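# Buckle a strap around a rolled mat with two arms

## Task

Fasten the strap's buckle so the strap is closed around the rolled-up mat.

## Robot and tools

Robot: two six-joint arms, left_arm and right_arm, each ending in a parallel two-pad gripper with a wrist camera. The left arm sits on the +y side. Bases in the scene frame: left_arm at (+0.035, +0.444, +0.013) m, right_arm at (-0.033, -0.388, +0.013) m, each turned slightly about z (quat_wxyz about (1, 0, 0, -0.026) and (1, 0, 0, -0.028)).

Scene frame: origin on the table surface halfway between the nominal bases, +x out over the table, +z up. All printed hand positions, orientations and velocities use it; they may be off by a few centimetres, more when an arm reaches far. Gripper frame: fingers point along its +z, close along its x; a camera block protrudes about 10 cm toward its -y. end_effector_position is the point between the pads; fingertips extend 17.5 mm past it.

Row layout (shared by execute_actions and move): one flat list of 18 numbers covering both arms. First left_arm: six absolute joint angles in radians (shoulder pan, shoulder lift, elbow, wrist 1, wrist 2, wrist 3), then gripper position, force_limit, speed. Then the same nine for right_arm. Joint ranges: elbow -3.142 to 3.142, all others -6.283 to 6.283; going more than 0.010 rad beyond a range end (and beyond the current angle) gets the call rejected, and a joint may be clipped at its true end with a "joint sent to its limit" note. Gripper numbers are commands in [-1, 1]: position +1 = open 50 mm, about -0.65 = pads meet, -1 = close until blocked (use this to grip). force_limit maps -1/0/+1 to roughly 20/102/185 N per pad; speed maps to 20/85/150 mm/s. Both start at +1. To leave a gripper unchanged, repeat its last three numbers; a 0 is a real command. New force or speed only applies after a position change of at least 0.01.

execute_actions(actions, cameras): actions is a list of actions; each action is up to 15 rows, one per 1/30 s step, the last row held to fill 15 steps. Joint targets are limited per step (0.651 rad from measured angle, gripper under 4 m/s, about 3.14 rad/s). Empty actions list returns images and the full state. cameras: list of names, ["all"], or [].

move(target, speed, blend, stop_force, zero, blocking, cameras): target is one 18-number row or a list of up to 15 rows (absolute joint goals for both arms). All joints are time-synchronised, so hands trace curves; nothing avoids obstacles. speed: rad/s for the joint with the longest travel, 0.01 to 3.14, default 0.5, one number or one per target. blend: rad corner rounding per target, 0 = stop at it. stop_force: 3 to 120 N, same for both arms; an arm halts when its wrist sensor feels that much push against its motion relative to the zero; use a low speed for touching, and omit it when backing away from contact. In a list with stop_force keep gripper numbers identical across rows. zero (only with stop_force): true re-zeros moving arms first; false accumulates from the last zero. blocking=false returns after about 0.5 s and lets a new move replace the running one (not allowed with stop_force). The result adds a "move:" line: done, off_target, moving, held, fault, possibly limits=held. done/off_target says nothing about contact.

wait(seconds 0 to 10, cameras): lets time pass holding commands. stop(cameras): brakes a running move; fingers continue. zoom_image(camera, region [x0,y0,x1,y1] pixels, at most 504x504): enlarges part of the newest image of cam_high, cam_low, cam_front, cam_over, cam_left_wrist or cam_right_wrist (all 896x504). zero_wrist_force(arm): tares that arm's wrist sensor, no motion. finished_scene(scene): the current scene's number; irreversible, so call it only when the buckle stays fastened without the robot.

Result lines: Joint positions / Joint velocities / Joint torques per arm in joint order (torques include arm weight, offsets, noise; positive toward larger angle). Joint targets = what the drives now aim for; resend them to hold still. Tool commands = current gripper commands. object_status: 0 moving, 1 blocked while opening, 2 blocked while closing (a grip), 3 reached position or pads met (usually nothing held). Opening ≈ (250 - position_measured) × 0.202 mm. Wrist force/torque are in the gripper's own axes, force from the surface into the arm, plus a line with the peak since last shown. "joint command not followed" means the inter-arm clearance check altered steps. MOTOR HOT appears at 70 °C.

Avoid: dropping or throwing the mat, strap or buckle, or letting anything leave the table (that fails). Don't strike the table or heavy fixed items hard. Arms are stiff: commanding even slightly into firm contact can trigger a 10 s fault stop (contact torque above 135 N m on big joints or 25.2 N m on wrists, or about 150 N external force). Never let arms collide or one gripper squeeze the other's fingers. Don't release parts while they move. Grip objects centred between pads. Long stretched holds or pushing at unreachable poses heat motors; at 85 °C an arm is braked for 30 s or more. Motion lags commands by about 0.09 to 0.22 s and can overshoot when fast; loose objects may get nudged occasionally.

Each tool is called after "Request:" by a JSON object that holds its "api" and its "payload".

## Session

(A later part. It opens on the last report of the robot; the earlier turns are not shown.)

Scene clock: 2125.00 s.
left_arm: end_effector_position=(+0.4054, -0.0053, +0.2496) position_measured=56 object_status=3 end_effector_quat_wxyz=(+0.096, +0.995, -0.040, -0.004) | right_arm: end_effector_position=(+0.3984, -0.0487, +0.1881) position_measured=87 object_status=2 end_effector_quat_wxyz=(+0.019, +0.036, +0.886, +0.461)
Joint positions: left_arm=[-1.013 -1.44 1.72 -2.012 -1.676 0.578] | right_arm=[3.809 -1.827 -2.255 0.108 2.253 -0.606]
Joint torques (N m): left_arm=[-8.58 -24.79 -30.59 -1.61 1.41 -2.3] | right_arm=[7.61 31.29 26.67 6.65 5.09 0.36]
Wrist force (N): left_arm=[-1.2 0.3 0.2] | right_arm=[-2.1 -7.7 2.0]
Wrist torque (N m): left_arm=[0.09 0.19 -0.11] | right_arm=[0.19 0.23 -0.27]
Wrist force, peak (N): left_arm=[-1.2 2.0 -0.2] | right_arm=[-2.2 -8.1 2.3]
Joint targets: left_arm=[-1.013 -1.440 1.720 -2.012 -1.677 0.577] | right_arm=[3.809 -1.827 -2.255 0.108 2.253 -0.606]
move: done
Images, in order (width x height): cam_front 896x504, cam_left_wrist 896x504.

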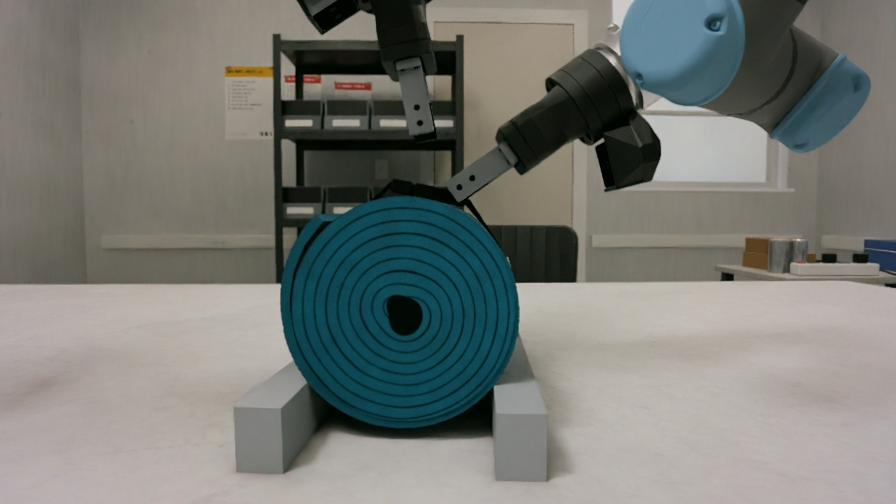

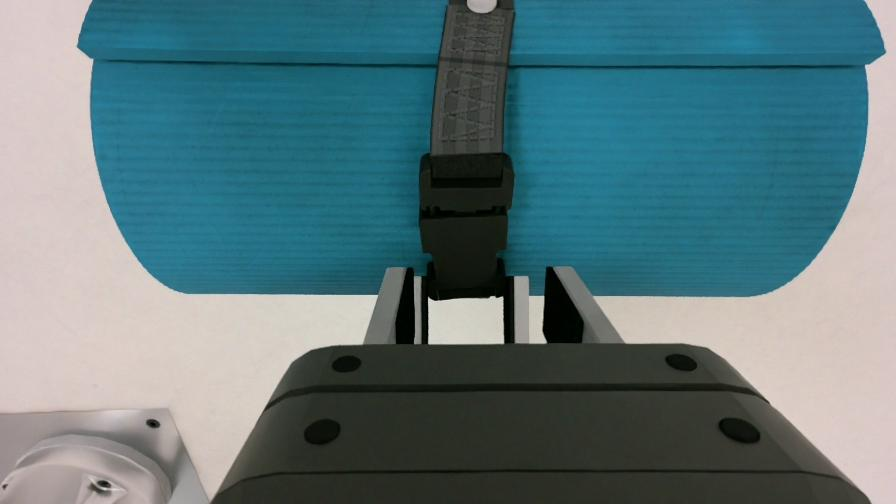

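Request:
{"api": "zoom_image", "payload": {"camera": "cam_left_wrist", "region": [410, 190, 520, 310]}}

Request:
{"api": "zoom_image", "payload": {"camera": "cam_left_wrist", "region": [410, 240, 470, 310]}}

Request:
{"api": "zoom_image", "payload": {"camera": "cam_left_wrist", "region": [470, 240, 530, 310]}}

Scaled by 4.200.

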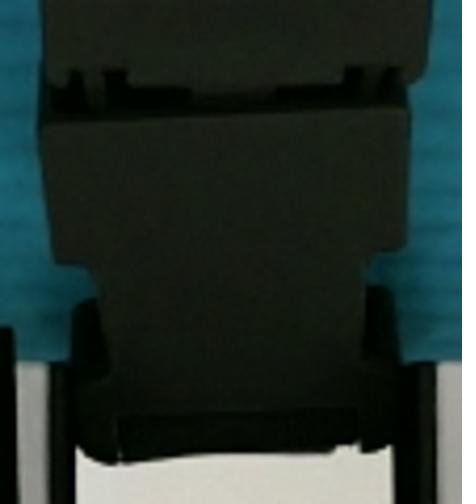

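Scaled by 7.200.

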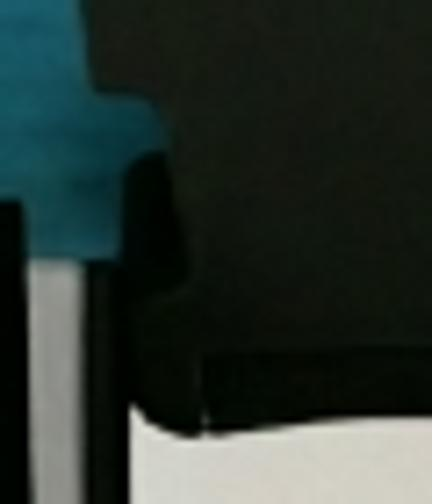

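Scaled by 7.200.

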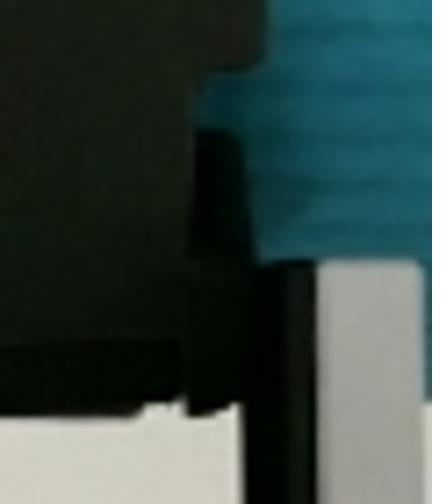

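Request:
{"api": "move", "payload": {"target": [-1.0127,-1.4395,1.7200,-2.0119,-1.6765,0.5774,0.65,-0.6,-1,3.8090,-1.8270,-2.2546,0.1081,2.2534,-0.6057,0.65,-0.5,-1], "speed": 0.05, "cameras": ["cam_front", "cam_left_wrist", "cam_right_wrist", "cam_high"]}}

Request:
{"api": "zoom_image", "payload": {"camera": "cam_left_wrist", "region": [380, 180, 600, 350]}}

Request:
{"api": "zoom_image", "payload": {"camera": "cam_front", "region": [370, 160, 470, 220]}}

Scene clock: 2169.90 s.
left_arm: end_effector_position=(+0.4053, -0.0054, +0.2496) position_measured=56 object_status=3 end_effector_quat_wxyz=(+0.096, +0.995, -0.040, -0.004) | right_arm: end_effector_position=(+0.3983, -0.0487, +0.1882) position_measured=56 object_status=0 end_effector_quat_wxyz=(+0.019, +0.036, +0.886, +0.461)
Joint positions: left_arm=[-1.013 -1.439 1.72 -2.012 -1.676 0.577] | right_arm=[3.809 -1.827 -2.255 0.108 2.254 -0.606]
Joint torques (N m): left_arm=[-8.04 -24.68 -31.29 -5.1 0.18 -2.6] | right_arm=[3.31 29.56 18.59 2.22 -0.95 0.4]
Wrist force (N): left_arm=[-1.2 0.6 0.0] | right_arm=[-1.0 1.2 -0.6]
Wrist torque (N m): left_arm=[0.13 0.19 -0.10] | right_arm=[0.25 0.32 -0.29]
Wrist force, peak (N): left_arm=[-1.3 0.5 0.3] | right_arm=[-2.2 -8.0 2.4]
Joint targets: left_arm=[-1.013 -1.440 1.720 -2.012 -1.677 0.577] | right_arm=[3.809 -1.827 -2.255 0.108 2.253 -0.606]
move: done
Images, in order (width x height): cam_high 896x504, cam_front 896x504, cam_left_wrist 896x504, cam_right_wrist 896x504.

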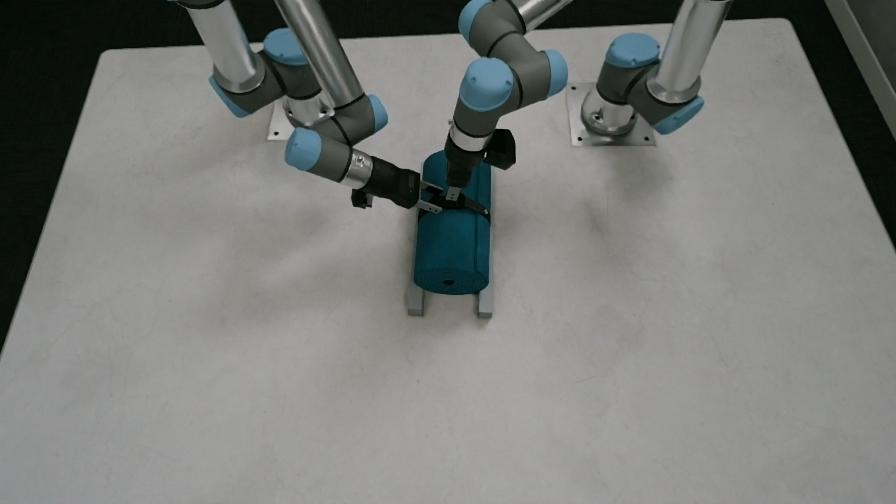

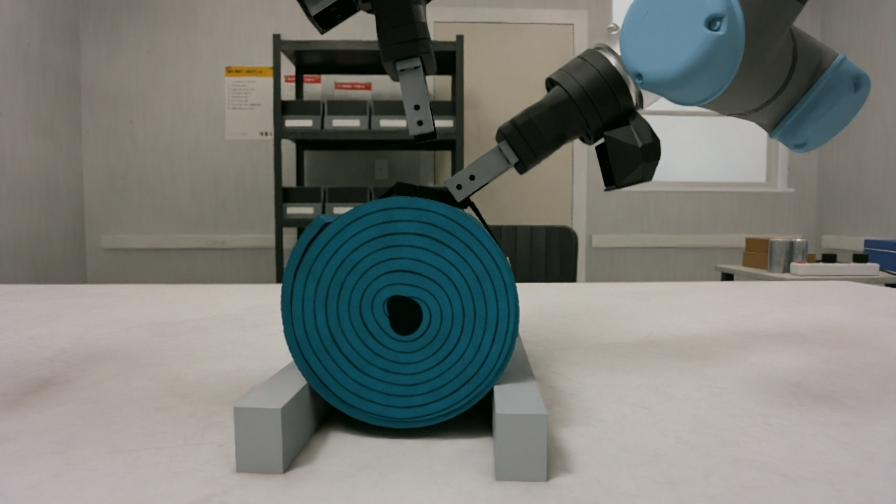

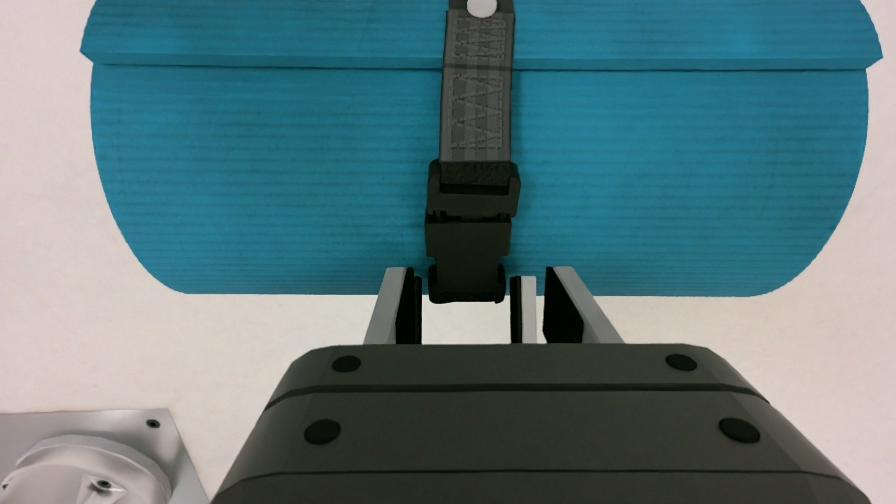

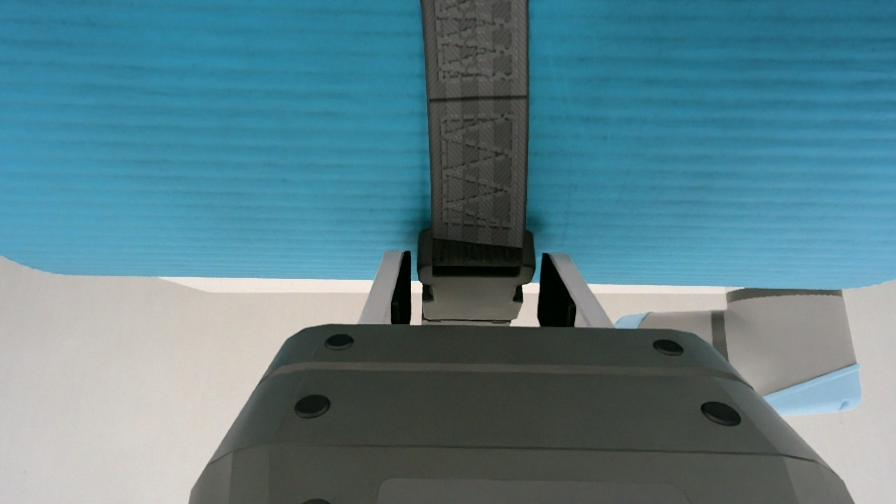

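Scaled by 2.291.

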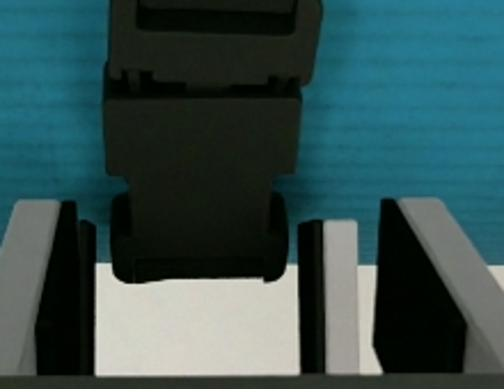

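Scaled by 5.040.

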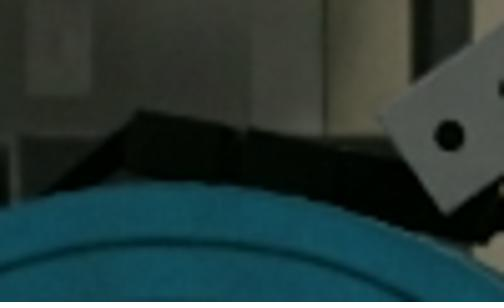

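Request:
{"api": "zoom_image", "payload": {"camera": "cam_left_wrist", "region": [410, 195, 530, 310]}}

Request:
{"api": "zoom_image", "payload": {"camera": "cam_right_wrist", "region": [390, 215, 580, 335]}}

Request:
{"api": "wait", "payload": {"seconds": 0, "cameras": ["cam_over"]}}

Request:
{"api": "zoom_image", "payload": {"camera": "cam_over", "region": [360, 120, 480, 220]}}

Scaled by 4.200.

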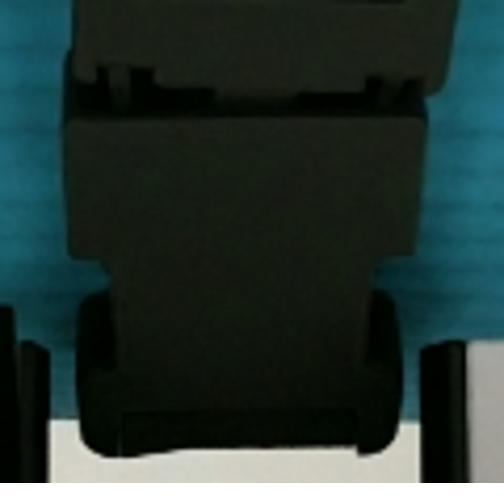

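Scaled by 2.653.

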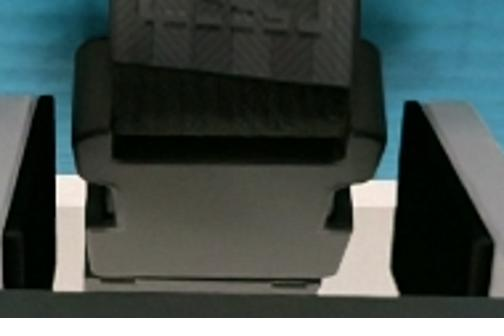

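Scene clock: 2173.90 s.
left_arm: end_effector_position=(+0.4053, -0.0054, +0.2496) position_measured=56 object_status=3 end_effector_quat_wxyz=(+0.096, +0.995, -0.040, -0.004) | right_arm: end_effector_position=(+0.3984, -0.0487, +0.1881) position_measured=56 object_status=3 end_effector_quat_wxyz=(+0.019, +0.036, +0.886, +0.461)
Joint positions: left_arm=[-1.013 -1.439 1.72 -2.012 -1.676 0.577] | right_arm=[3.809 -1.827 -2.255 0.108 2.253 -0.606]
Joint torques (N m): left_arm=[-6.75 -24.48 -31.16 -5.09 -1.17 -2.38] | right_arm=[-6.02 27.86 8.42 2.2 -1.68 0.31]
Wrist force (N): left_arm=[-1.0 0.4 0.2] | right_arm=[-1.0 1.0 -0.6]
Wrist torque (N m): left_arm=[0.10 0.16 -0.10] | right_arm=[0.21 0.32 -0.29]
Wrist force, peak (N): left_arm=[-1.4 0.6 0.1] | right_arm=[-1.3 1.4 -0.8]
Joint targets: left_arm=[-1.013 -1.440 1.720 -2.012 -1.677 0.577] | right_arm=[3.809 -1.827 -2.255 0.108 2.253 -0.606]
Tool commands: left_gripper/position=+0.65 left_gripper/force_limit=-0.6 left_gripper/speed=-1.0 right_gripper/position=+0.65 right_gripper/force_limit=-0.5 right_gripper/speed=-1.0
Images, in order (width x height): cam_over 896x504.

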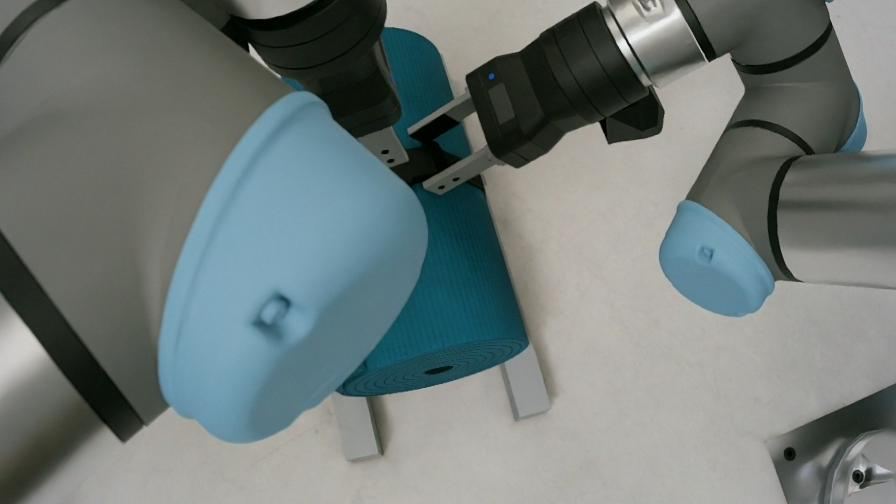

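Scaled by 4.200.

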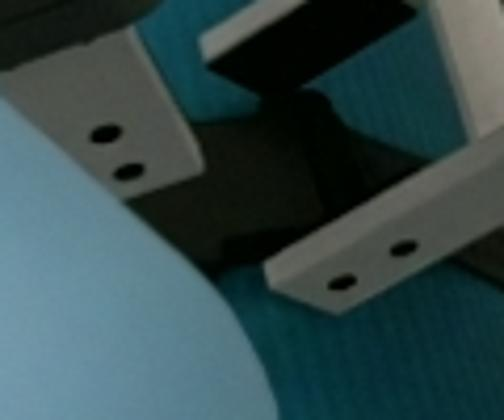

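Request:
{"api": "move", "payload": {"target": [-0.9029,-1.6143,1.7693,-1.8740,-1.6934,0.6866,0.65,-0.6,-1,3.8090,-1.8270,-2.2546,0.1081,2.2534,-0.6057,0.65,-0.5,-1], "speed": 0.3, "cameras": ["cam_over", "cam_front"]}}

Request:
{"api": "zoom_image", "payload": {"camera": "cam_over", "region": [350, 120, 470, 220]}}

Request:
{"api": "zoom_image", "payload": {"camera": "cam_over", "region": [370, 140, 440, 210]}}

Scene clock: 2195.47 s.
left_arm: end_effector_position=(+0.4103, +0.0896, +0.2996) position_measured=56 object_status=3 end_effector_quat_wxyz=(+0.096, +0.995, -0.040, -0.004) | right_arm: end_effector_position=(+0.3984, -0.0487, +0.1881) position_measured=56 object_status=3 end_effector_quat_wxyz=(+0.019, +0.036, +0.886, +0.461)
Joint positions: left_arm=[-0.903 -1.614 1.769 -1.874 -1.693 0.687] | right_arm=[3.809 -1.827 -2.255 0.108 2.253 -0.606]
Joint torques (N m): left_arm=[-1.12 -28.61 -31.92 -4.65 1.55 -2.13] | right_arm=[-6.17 24.97 8.41 2.35 -1.6 0.38]
Wrist force (N): left_arm=[-1.1 0.6 0.0] | right_arm=[-1.0 1.1 -0.4]
Wrist torque (N m): left_arm=[0.13 0.17 -0.01] | right_arm=[0.21 0.32 -0.28]
Wrist force, peak (N): left_arm=[-1.5 2.7 2.1] | right_arm=[-1.0 1.5 -0.6]
Joint targets: left_arm=[-0.903 -1.614 1.769 -1.874 -1.693 0.687] | right_arm=[3.809 -1.827 -2.255 0.108 2.253 -0.606]
move: done
Images, in order (width x height): cam_front 896x504, cam_over 896x504.

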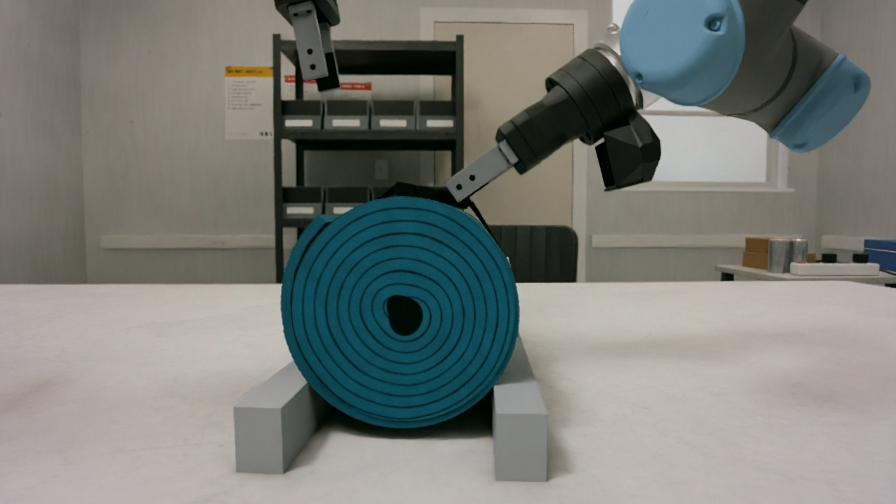

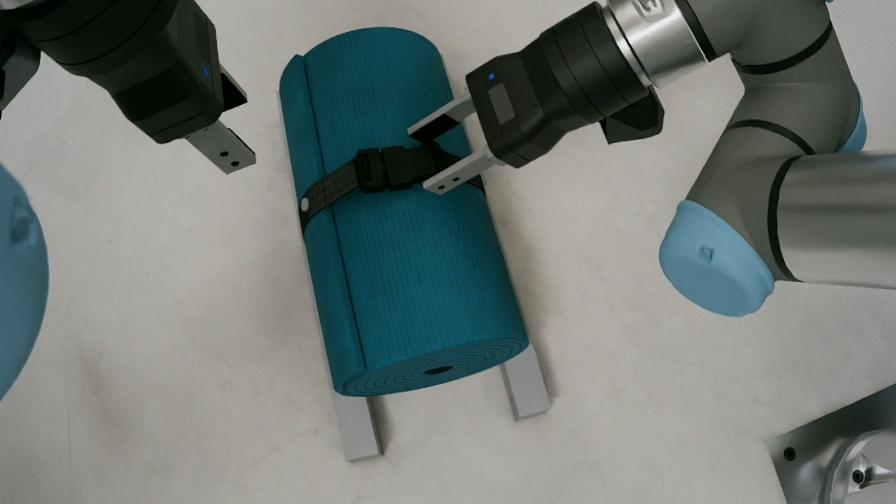

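Scaled by 4.200.

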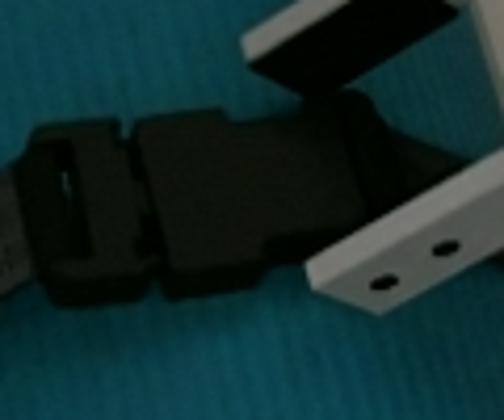

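Scaled by 7.200.

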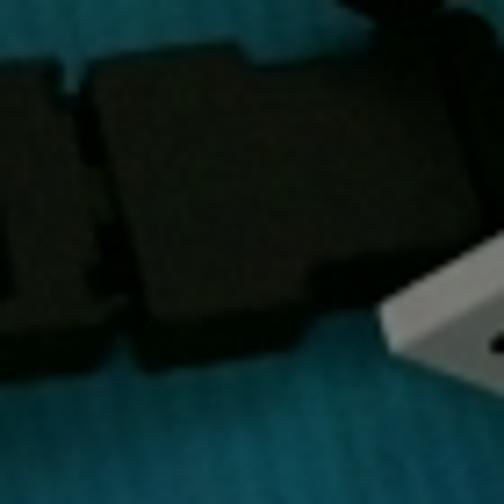

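Request:
{"api": "move", "payload": {"target": [-0.9029,-1.6143,1.7693,-1.8740,-1.6934,0.6866,0.65,-0.6,-1,3.8090,-1.8270,-2.2546,0.1081,2.2534,-0.6057,-1,-0.5,-1], "speed": 0.3, "cameras": ["cam_over", "cam_front", "cam_right_wrist"]}}

Request:
{"api": "zoom_image", "payload": {"camera": "cam_over", "region": [350, 120, 470, 220]}}

Request:
{"api": "zoom_image", "payload": {"camera": "cam_front", "region": [370, 160, 470, 220]}}

Scene clock: 2232.60 s.
left_arm: end_effector_position=(+0.4103, +0.0897, +0.2996) position_measured=56 object_status=3 end_effector_quat_wxyz=(+0.096, +0.995, -0.040, -0.004) | right_arm: end_effector_position=(+0.3984, -0.0487, +0.1881) position_measured=87 object_status=2 end_effector_quat_wxyz=(+0.019, +0.036, +0.886, +0.461)
Joint positions: left_arm=[-0.903 -1.614 1.769 -1.874 -1.693 0.687] | right_arm=[3.809 -1.827 -2.255 0.108 2.253 -0.606]
Joint torques (N m): left_arm=[6.42 -34.39 -32.64 -1.16 1.39 2.2] | right_arm=[-4.65 23.28 8.11 2.34 -0.07 0.37]
Wrist force (N): left_arm=[-1.0 0.5 -0.1] | right_arm=[-3.3 0.5 -1.8]
Wrist torque (N m): left_arm=[0.10 0.15 -0.01] | right_arm=[0.23 0.26 -0.30]
Wrist force, peak (N): left_arm=[-1.3 0.5 0.2] | right_arm=[-3.5 0.8 -1.8]
Joint targets: left_arm=[-0.903 -1.614 1.769 -1.874 -1.693 0.687] | right_arm=[3.809 -1.827 -2.255 0.108 2.253 -0.606]
move: done
Images, in order (width x height): cam_front 896x504, cam_over 896x504, cam_right_wrist 896x504.

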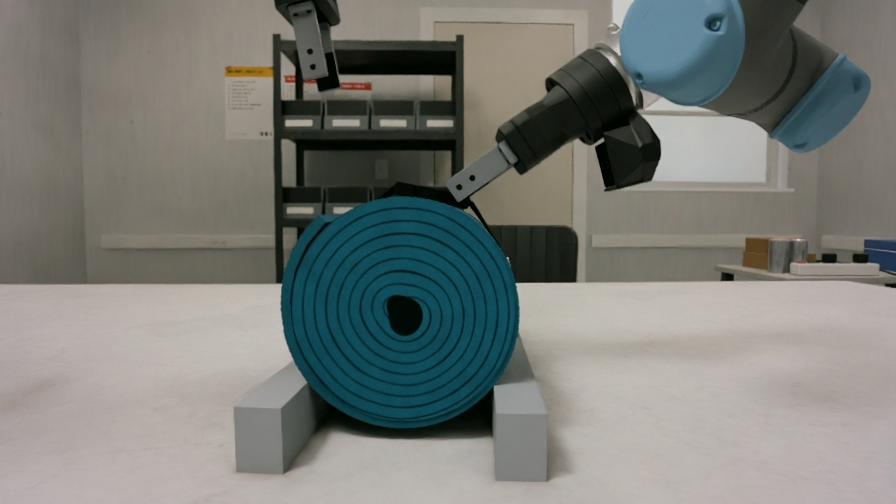

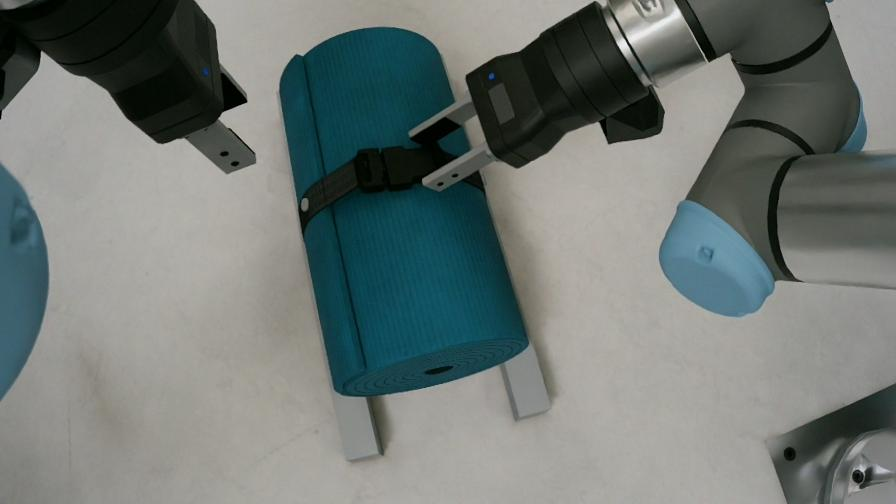

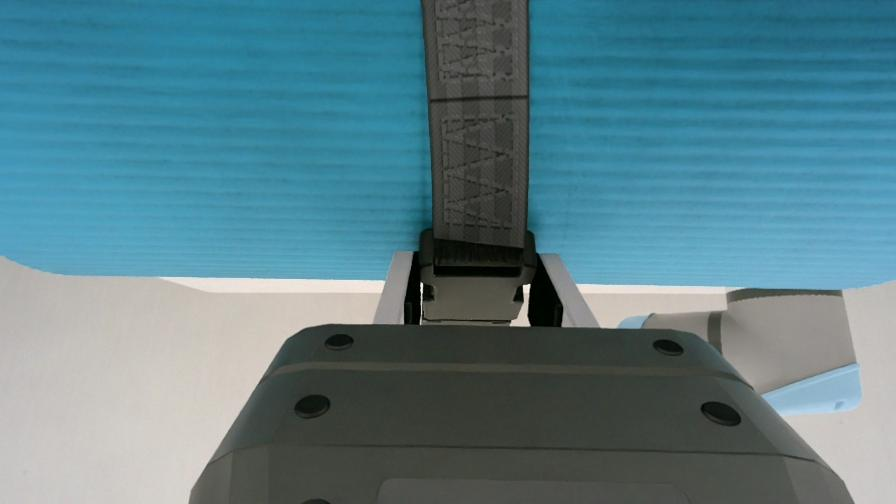

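Scaled by 4.200.

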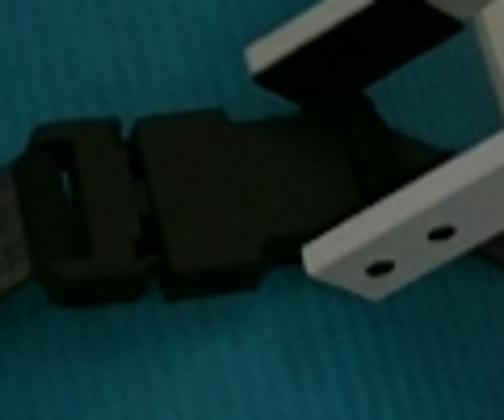

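Scaled by 5.040.

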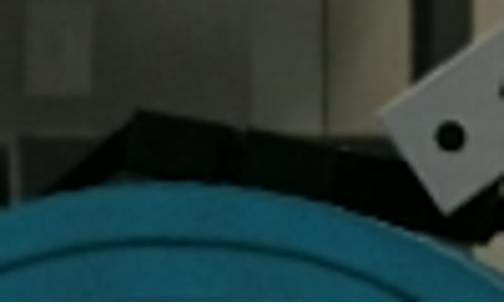

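Request:
{"api": "move", "payload": {"target": [-0.9029,-1.6143,1.7693,-1.8740,-1.6934,0.6866,0.65,-0.6,-1,3.8000,-1.8251,-2.2613,0.1076,2.2595,-0.6143,-1,-0.5,-1], "speed": 0.01, "stop_force": 25, "cameras": ["cam_over", "cam_front"]}}

Request:
{"api": "zoom_image", "payload": {"camera": "cam_over", "region": [350, 120, 470, 220]}}

Request:
{"api": "zoom_image", "payload": {"camera": "cam_front", "region": [370, 160, 470, 220]}}

Scene clock: 2243.70 s.
left_arm: end_effector_position=(+0.4103, +0.0897, +0.2996) position_measured=56 object_status=3 end_effector_quat_wxyz=(+0.096, +0.995, -0.040, -0.004) | right_arm: end_effector_position=(+0.3979, -0.0535, +0.1869) position_measured=87 object_status=2 end_effector_quat_wxyz=(+0.019, +0.036, +0.886, +0.461)
Joint positions: left_arm=[-0.903 -1.614 1.769 -1.874 -1.693 0.687] | right_arm=[3.8 -1.825 -2.261 0.108 2.26 -0.614]
Joint torques (N m): left_arm=[6.38 -34.17 -31.94 -1.33 1.28 2.18] | right_arm=[5.31 30.74 13.96 1.22 0.44 0.93]
Wrist force (N): left_arm=[-1.2 0.5 -0.1] | right_arm=[-1.9 6.3 -0.4]
Wrist torque (N m): left_arm=[0.10 0.18 -0.01] | right_arm=[0.32 0.31 -0.27]
Wrist force, peak (N): left_arm=[-1.4 0.4 0.1] | right_arm=[-2.0 6.4 -0.2]
Joint targets: left_arm=[-0.903 -1.614 1.769 -1.874 -1.693 0.687] | right_arm=[3.800 -1.825 -2.261 0.108 2.260 -0.614]
move: done
Images, in order (width x height): cam_front 896x504, cam_over 896x504.

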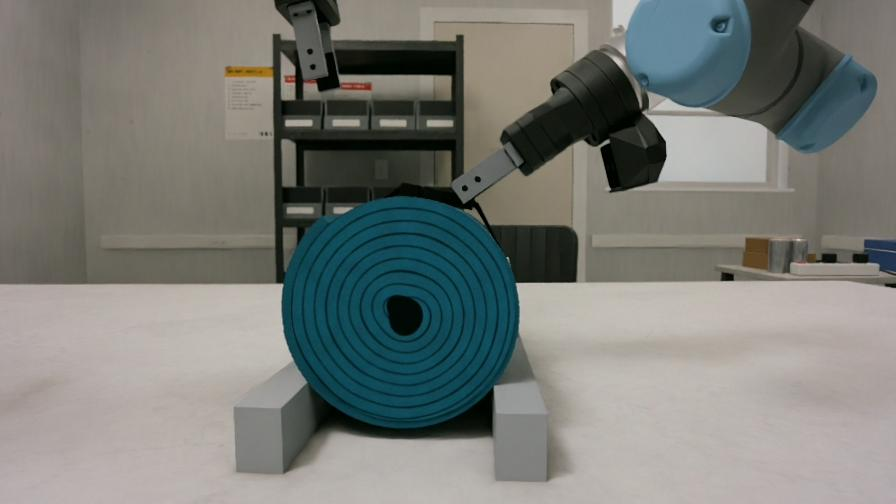

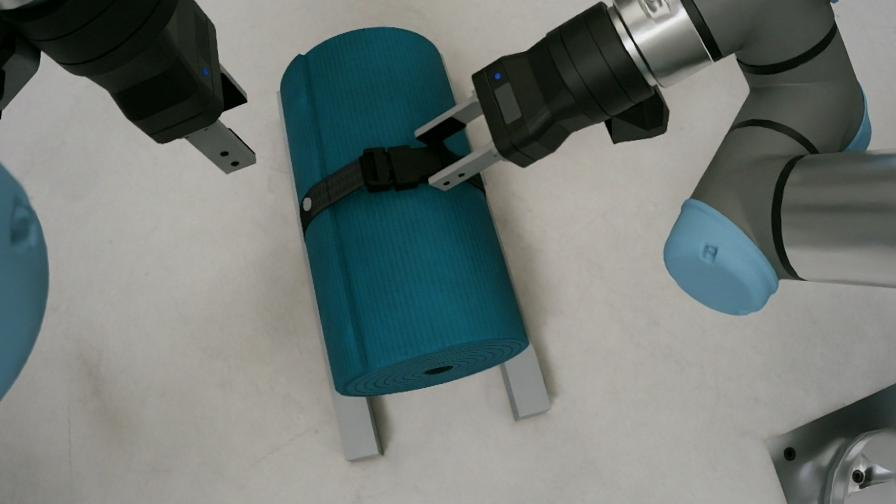

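Scaled by 4.200.

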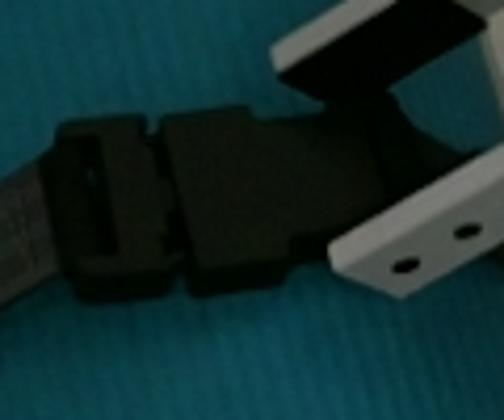

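Scaled by 5.040.

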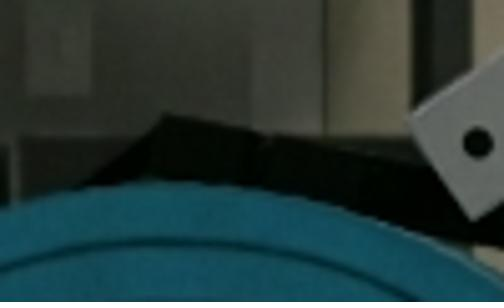

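Request:
{"api": "move", "payload": {"target": [-0.9029,-1.6143,1.7693,-1.8740,-1.6934,0.6866,0.65,-0.6,-1,3.7892,-1.8238,-2.2692,0.1077,2.2668,-0.6246,-1,-0.5,-1], "speed": 0.01, "stop_force": 25, "cameras": ["cam_over", "cam_front"]}}

Request:
{"api": "zoom_image", "payload": {"camera": "cam_over", "region": [350, 120, 470, 220]}}

Request:
{"api": "zoom_image", "payload": {"camera": "cam_front", "region": [370, 160, 470, 220]}}

Scene clock: 2250.20 s.
left_arm: end_effector_position=(+0.4103, +0.0897, +0.2996) position_measured=56 object_status=3 end_effector_quat_wxyz=(+0.096, +0.995, -0.040, -0.004) | right_arm: end_effector_position=(+0.3974, -0.0592, +0.1850) position_measured=87 object_status=2 end_effector_quat_wxyz=(+0.019, +0.036, +0.886, +0.462)
Joint positions: left_arm=[-0.903 -1.614 1.769 -1.874 -1.693 0.687] | right_arm=[3.789 -1.824 -2.269 0.108 2.267 -0.625]
Joint torques (N m): left_arm=[5.81 -33.51 -33.01 -1.29 1.37 2.23] | right_arm=[3.74 29.41 9.95 2.23 -0.51 0.94]
Wrist force (N): left_arm=[-1.0 0.4 -0.1] | right_arm=[-1.9 13.9 -0.6]
Wrist torque (N m): left_arm=[0.09 0.15 0.00] | right_arm=[0.36 0.29 -0.25]
Wrist force, peak (N): left_arm=[-1.3 0.5 0.1] | right_arm=[-2.0 14.0 -0.5]
Joint targets: left_arm=[-0.903 -1.614 1.769 -1.874 -1.693 0.687] | right_arm=[3.789 -1.824 -2.269 0.108 2.267 -0.625]
move: done
Images, in order (width x height): cam_front 896x504, cam_over 896x504.

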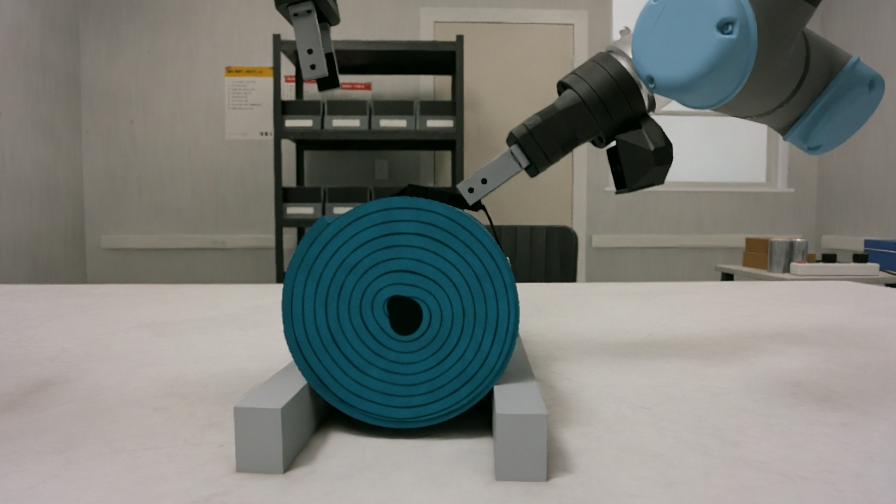

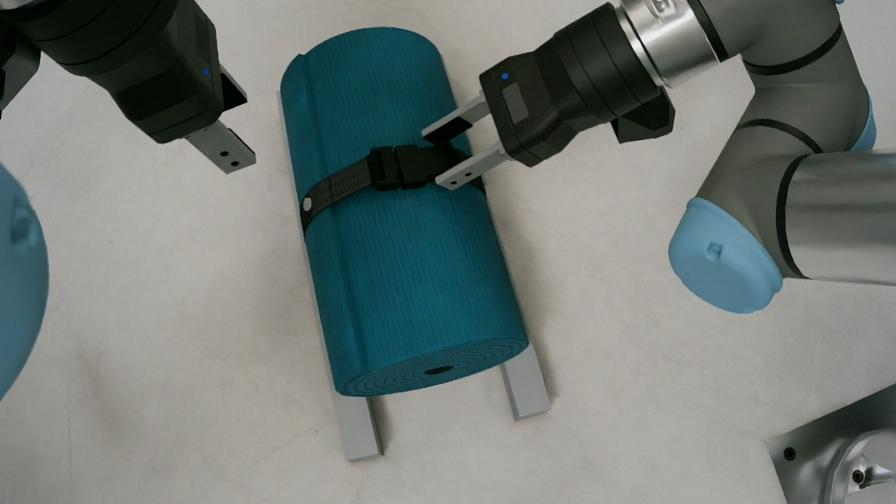

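Scaled by 4.200.

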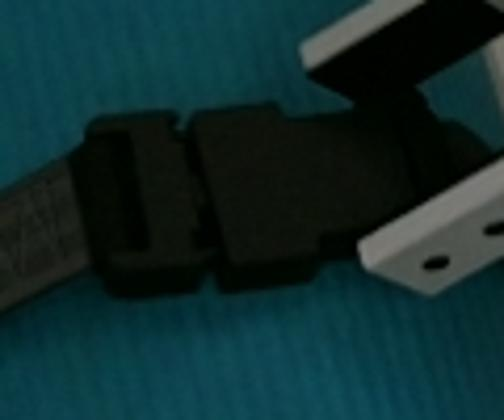

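Scaled by 5.040.

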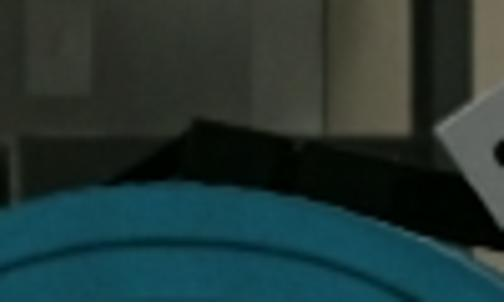

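Request:
{"api": "move", "payload": {"target": [[-0.9029,-1.6143,1.7693,-1.8740,-1.6934,0.6866,0.65,-0.6,-1,3.8090,-1.8270,-2.2546,0.1081,2.2534,-0.6057,-1,-0.5,-1],[-0.9029,-1.6143,1.7693,-1.8740,-1.6934,0.6866,0.65,-0.6,-1,3.8090,-1.8270,-2.2546,0.1081,2.2534,-0.6057,1,-0.5,-1]], "speed": 0.02, "cameras": ["cam_over", "cam_front"]}}

Request:
{"api": "zoom_image", "payload": {"camera": "cam_over", "region": [350, 120, 470, 220]}}

Request:
{"api": "zoom_image", "payload": {"camera": "cam_front", "region": [370, 160, 470, 220]}}

Scene clock: 2278.53 s.
left_arm: end_effector_position=(+0.4103, +0.0897, +0.2996) position_measured=56 object_status=3 end_effector_quat_wxyz=(+0.096, +0.995, -0.040, -0.004) | right_arm: end_effector_position=(+0.3984, -0.0487, +0.1881) position_measured=3 object_status=0 end_effector_quat_wxyz=(+0.019, +0.036, +0.886, +0.461)
Joint positions: left_arm=[-0.903 -1.614 1.769 -1.874 -1.693 0.687] | right_arm=[3.809 -1.827 -2.255 0.108 2.253 -0.606]
Joint torques (N m): left_arm=[6.39 -33.33 -32.31 -1.16 1.1 2.19] | right_arm=[-6.97 33.57 6.28 4.33 3.75 -0.89]
Wrist force (N): left_arm=[-1.2 0.3 -0.1] | right_arm=[-1.2 1.2 -0.8]
Wrist torque (N m): left_arm=[0.07 0.17 -0.01] | right_arm=[0.24 0.35 -0.37]
Wrist force, peak (N): left_arm=[-1.4 0.4 0.0] | right_arm=[-2.3 13.9 -0.8]
Joint targets: left_arm=[-0.903 -1.614 1.769 -1.874 -1.693 0.687] | right_arm=[3.809 -1.827 -2.255 0.108 2.253 -0.606]
move: done
Images, in order (width x height): cam_front 896x504, cam_over 896x504.

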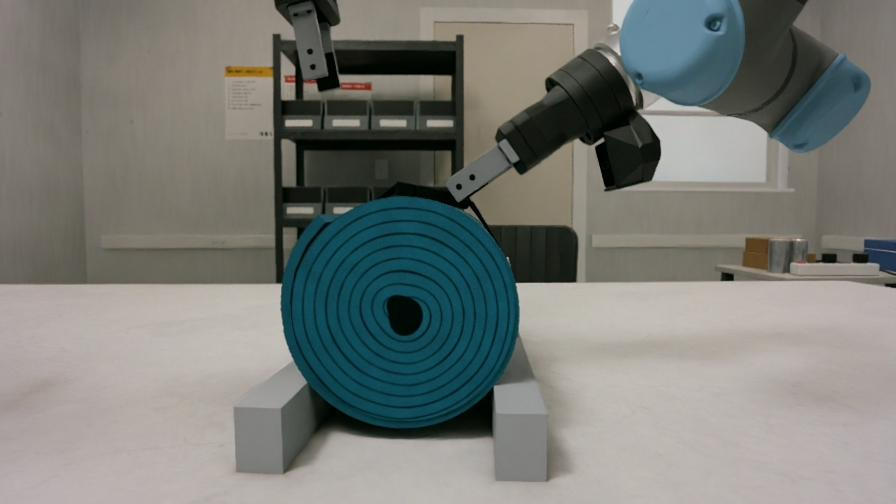

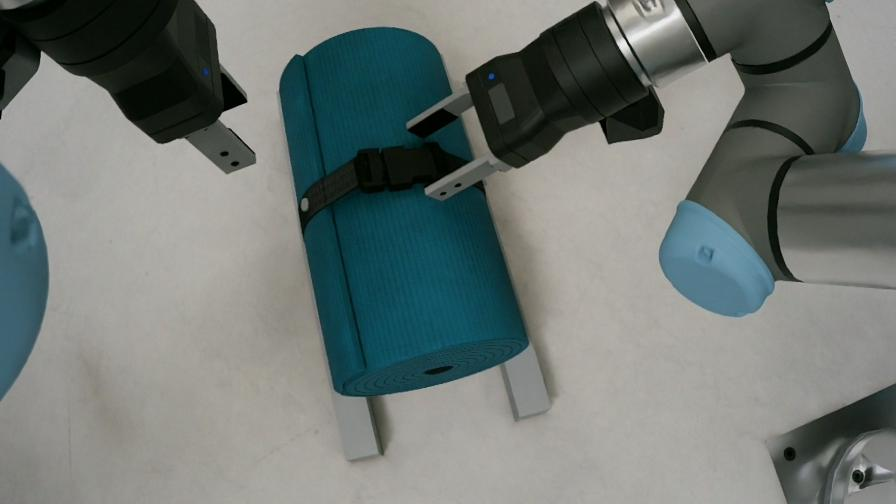

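Scaled by 4.200.

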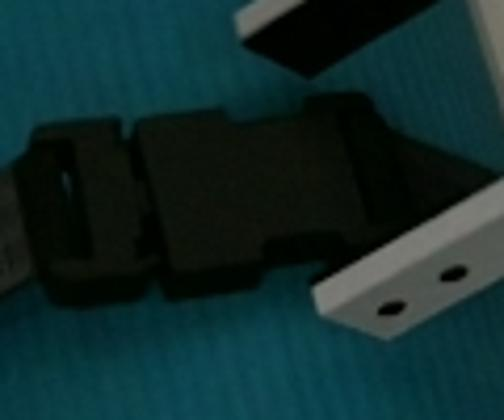

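Scaled by 5.040.

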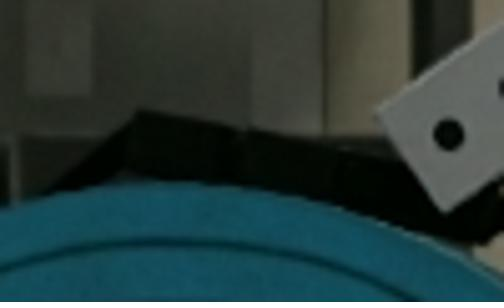

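Request:
{"api": "move", "payload": {"target": [-0.9029,-1.6143,1.7693,-1.8740,-1.6934,0.6866,0.65,-0.6,-1,3.6770,-1.6513,-2.2725,-0.1399,2.3381,-0.7413,1,-0.5,-1], "speed": 0.12, "cameras": ["cam_over", "cam_front"]}}

Request:
{"api": "zoom_image", "payload": {"camera": "cam_over", "region": [350, 130, 450, 210]}}

Request:
{"api": "zoom_image", "payload": {"camera": "cam_over", "region": [385, 140, 445, 200]}}

Scene clock: 2285.73 s.
left_arm: end_effector_position=(+0.4103, +0.0897, +0.2996) position_measured=56 object_status=3 end_effector_quat_wxyz=(+0.096, +0.995, -0.040, -0.004) | right_arm: end_effector_position=(+0.3929, -0.1140, +0.2341) position_measured=3 object_status=3 end_effector_quat_wxyz=(+0.019, +0.036, +0.886, +0.461) end_effector_velocity=(+0.001, +0.001, +0.000) end_effector_angular_velocity=(+0.001, -0.004, -0.002)
Joint positions: left_arm=[-0.903 -1.614 1.769 -1.874 -1.693 0.687] | right_arm=[3.677 -1.651 -2.273 -0.14 2.338 -0.741]
Joint velocities: left_arm=[within noise] | right_arm=[0.001 -0.001 0.001 0.006 -0.003 0.002]
Joint torques (N m): left_arm=[6.4 -33.3 -32.69 -1.34 1.2 2.2] | right_arm=[6.56 12.63 14.46 4.72 -1.16 1.38]
Wrist force (N): left_arm=[-1.2 0.3 -0.2] | right_arm=[-1.2 1.2 -0.4]
Wrist torque (N m): left_arm=[0.07 0.17 0.00] | right_arm=[0.24 0.34 -0.29]
Wrist force, peak (N): left_arm=[-1.4 0.5 0.1] | right_arm=[-1.3 1.4 -1.4]
Joint targets: left_arm=[-0.903 -1.614 1.769 -1.874 -1.693 0.687] | right_arm=[3.677 -1.651 -2.272 -0.140 2.338 -0.741]
move: done
Images, in order (width x height): cam_front 896x504, cam_over 896x504.

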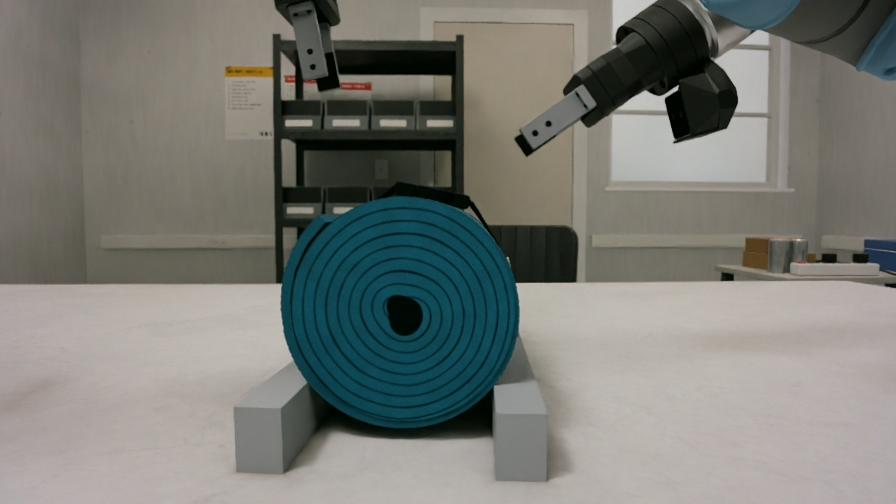

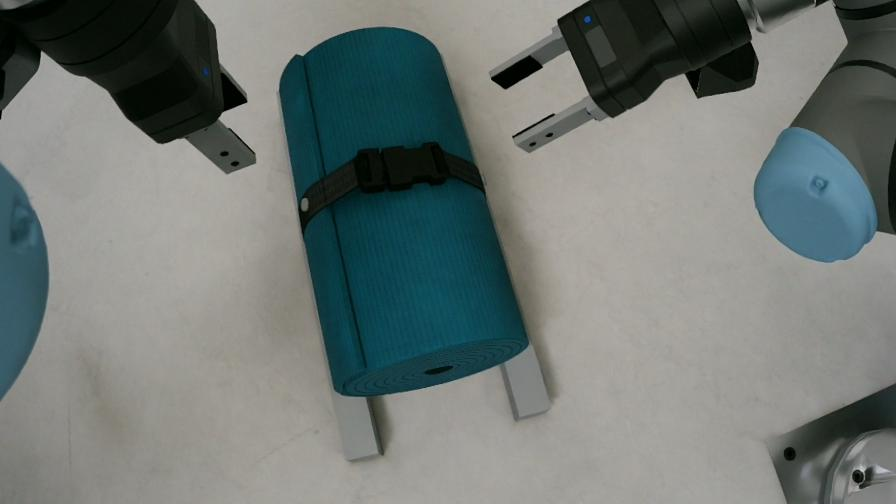

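Scaled by 5.040.

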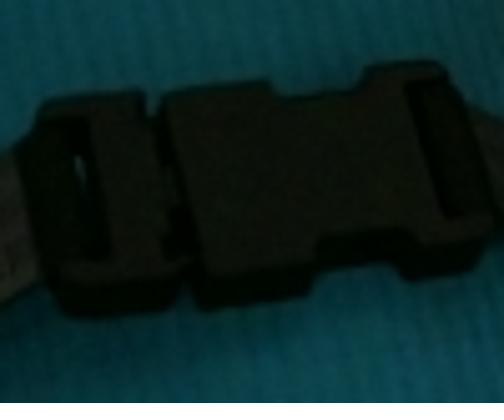

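Scaled by 8.400.

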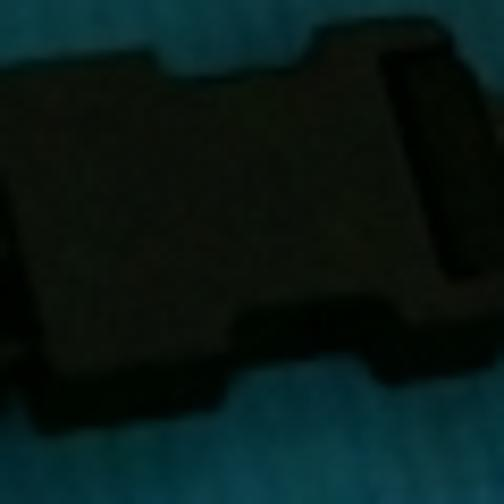

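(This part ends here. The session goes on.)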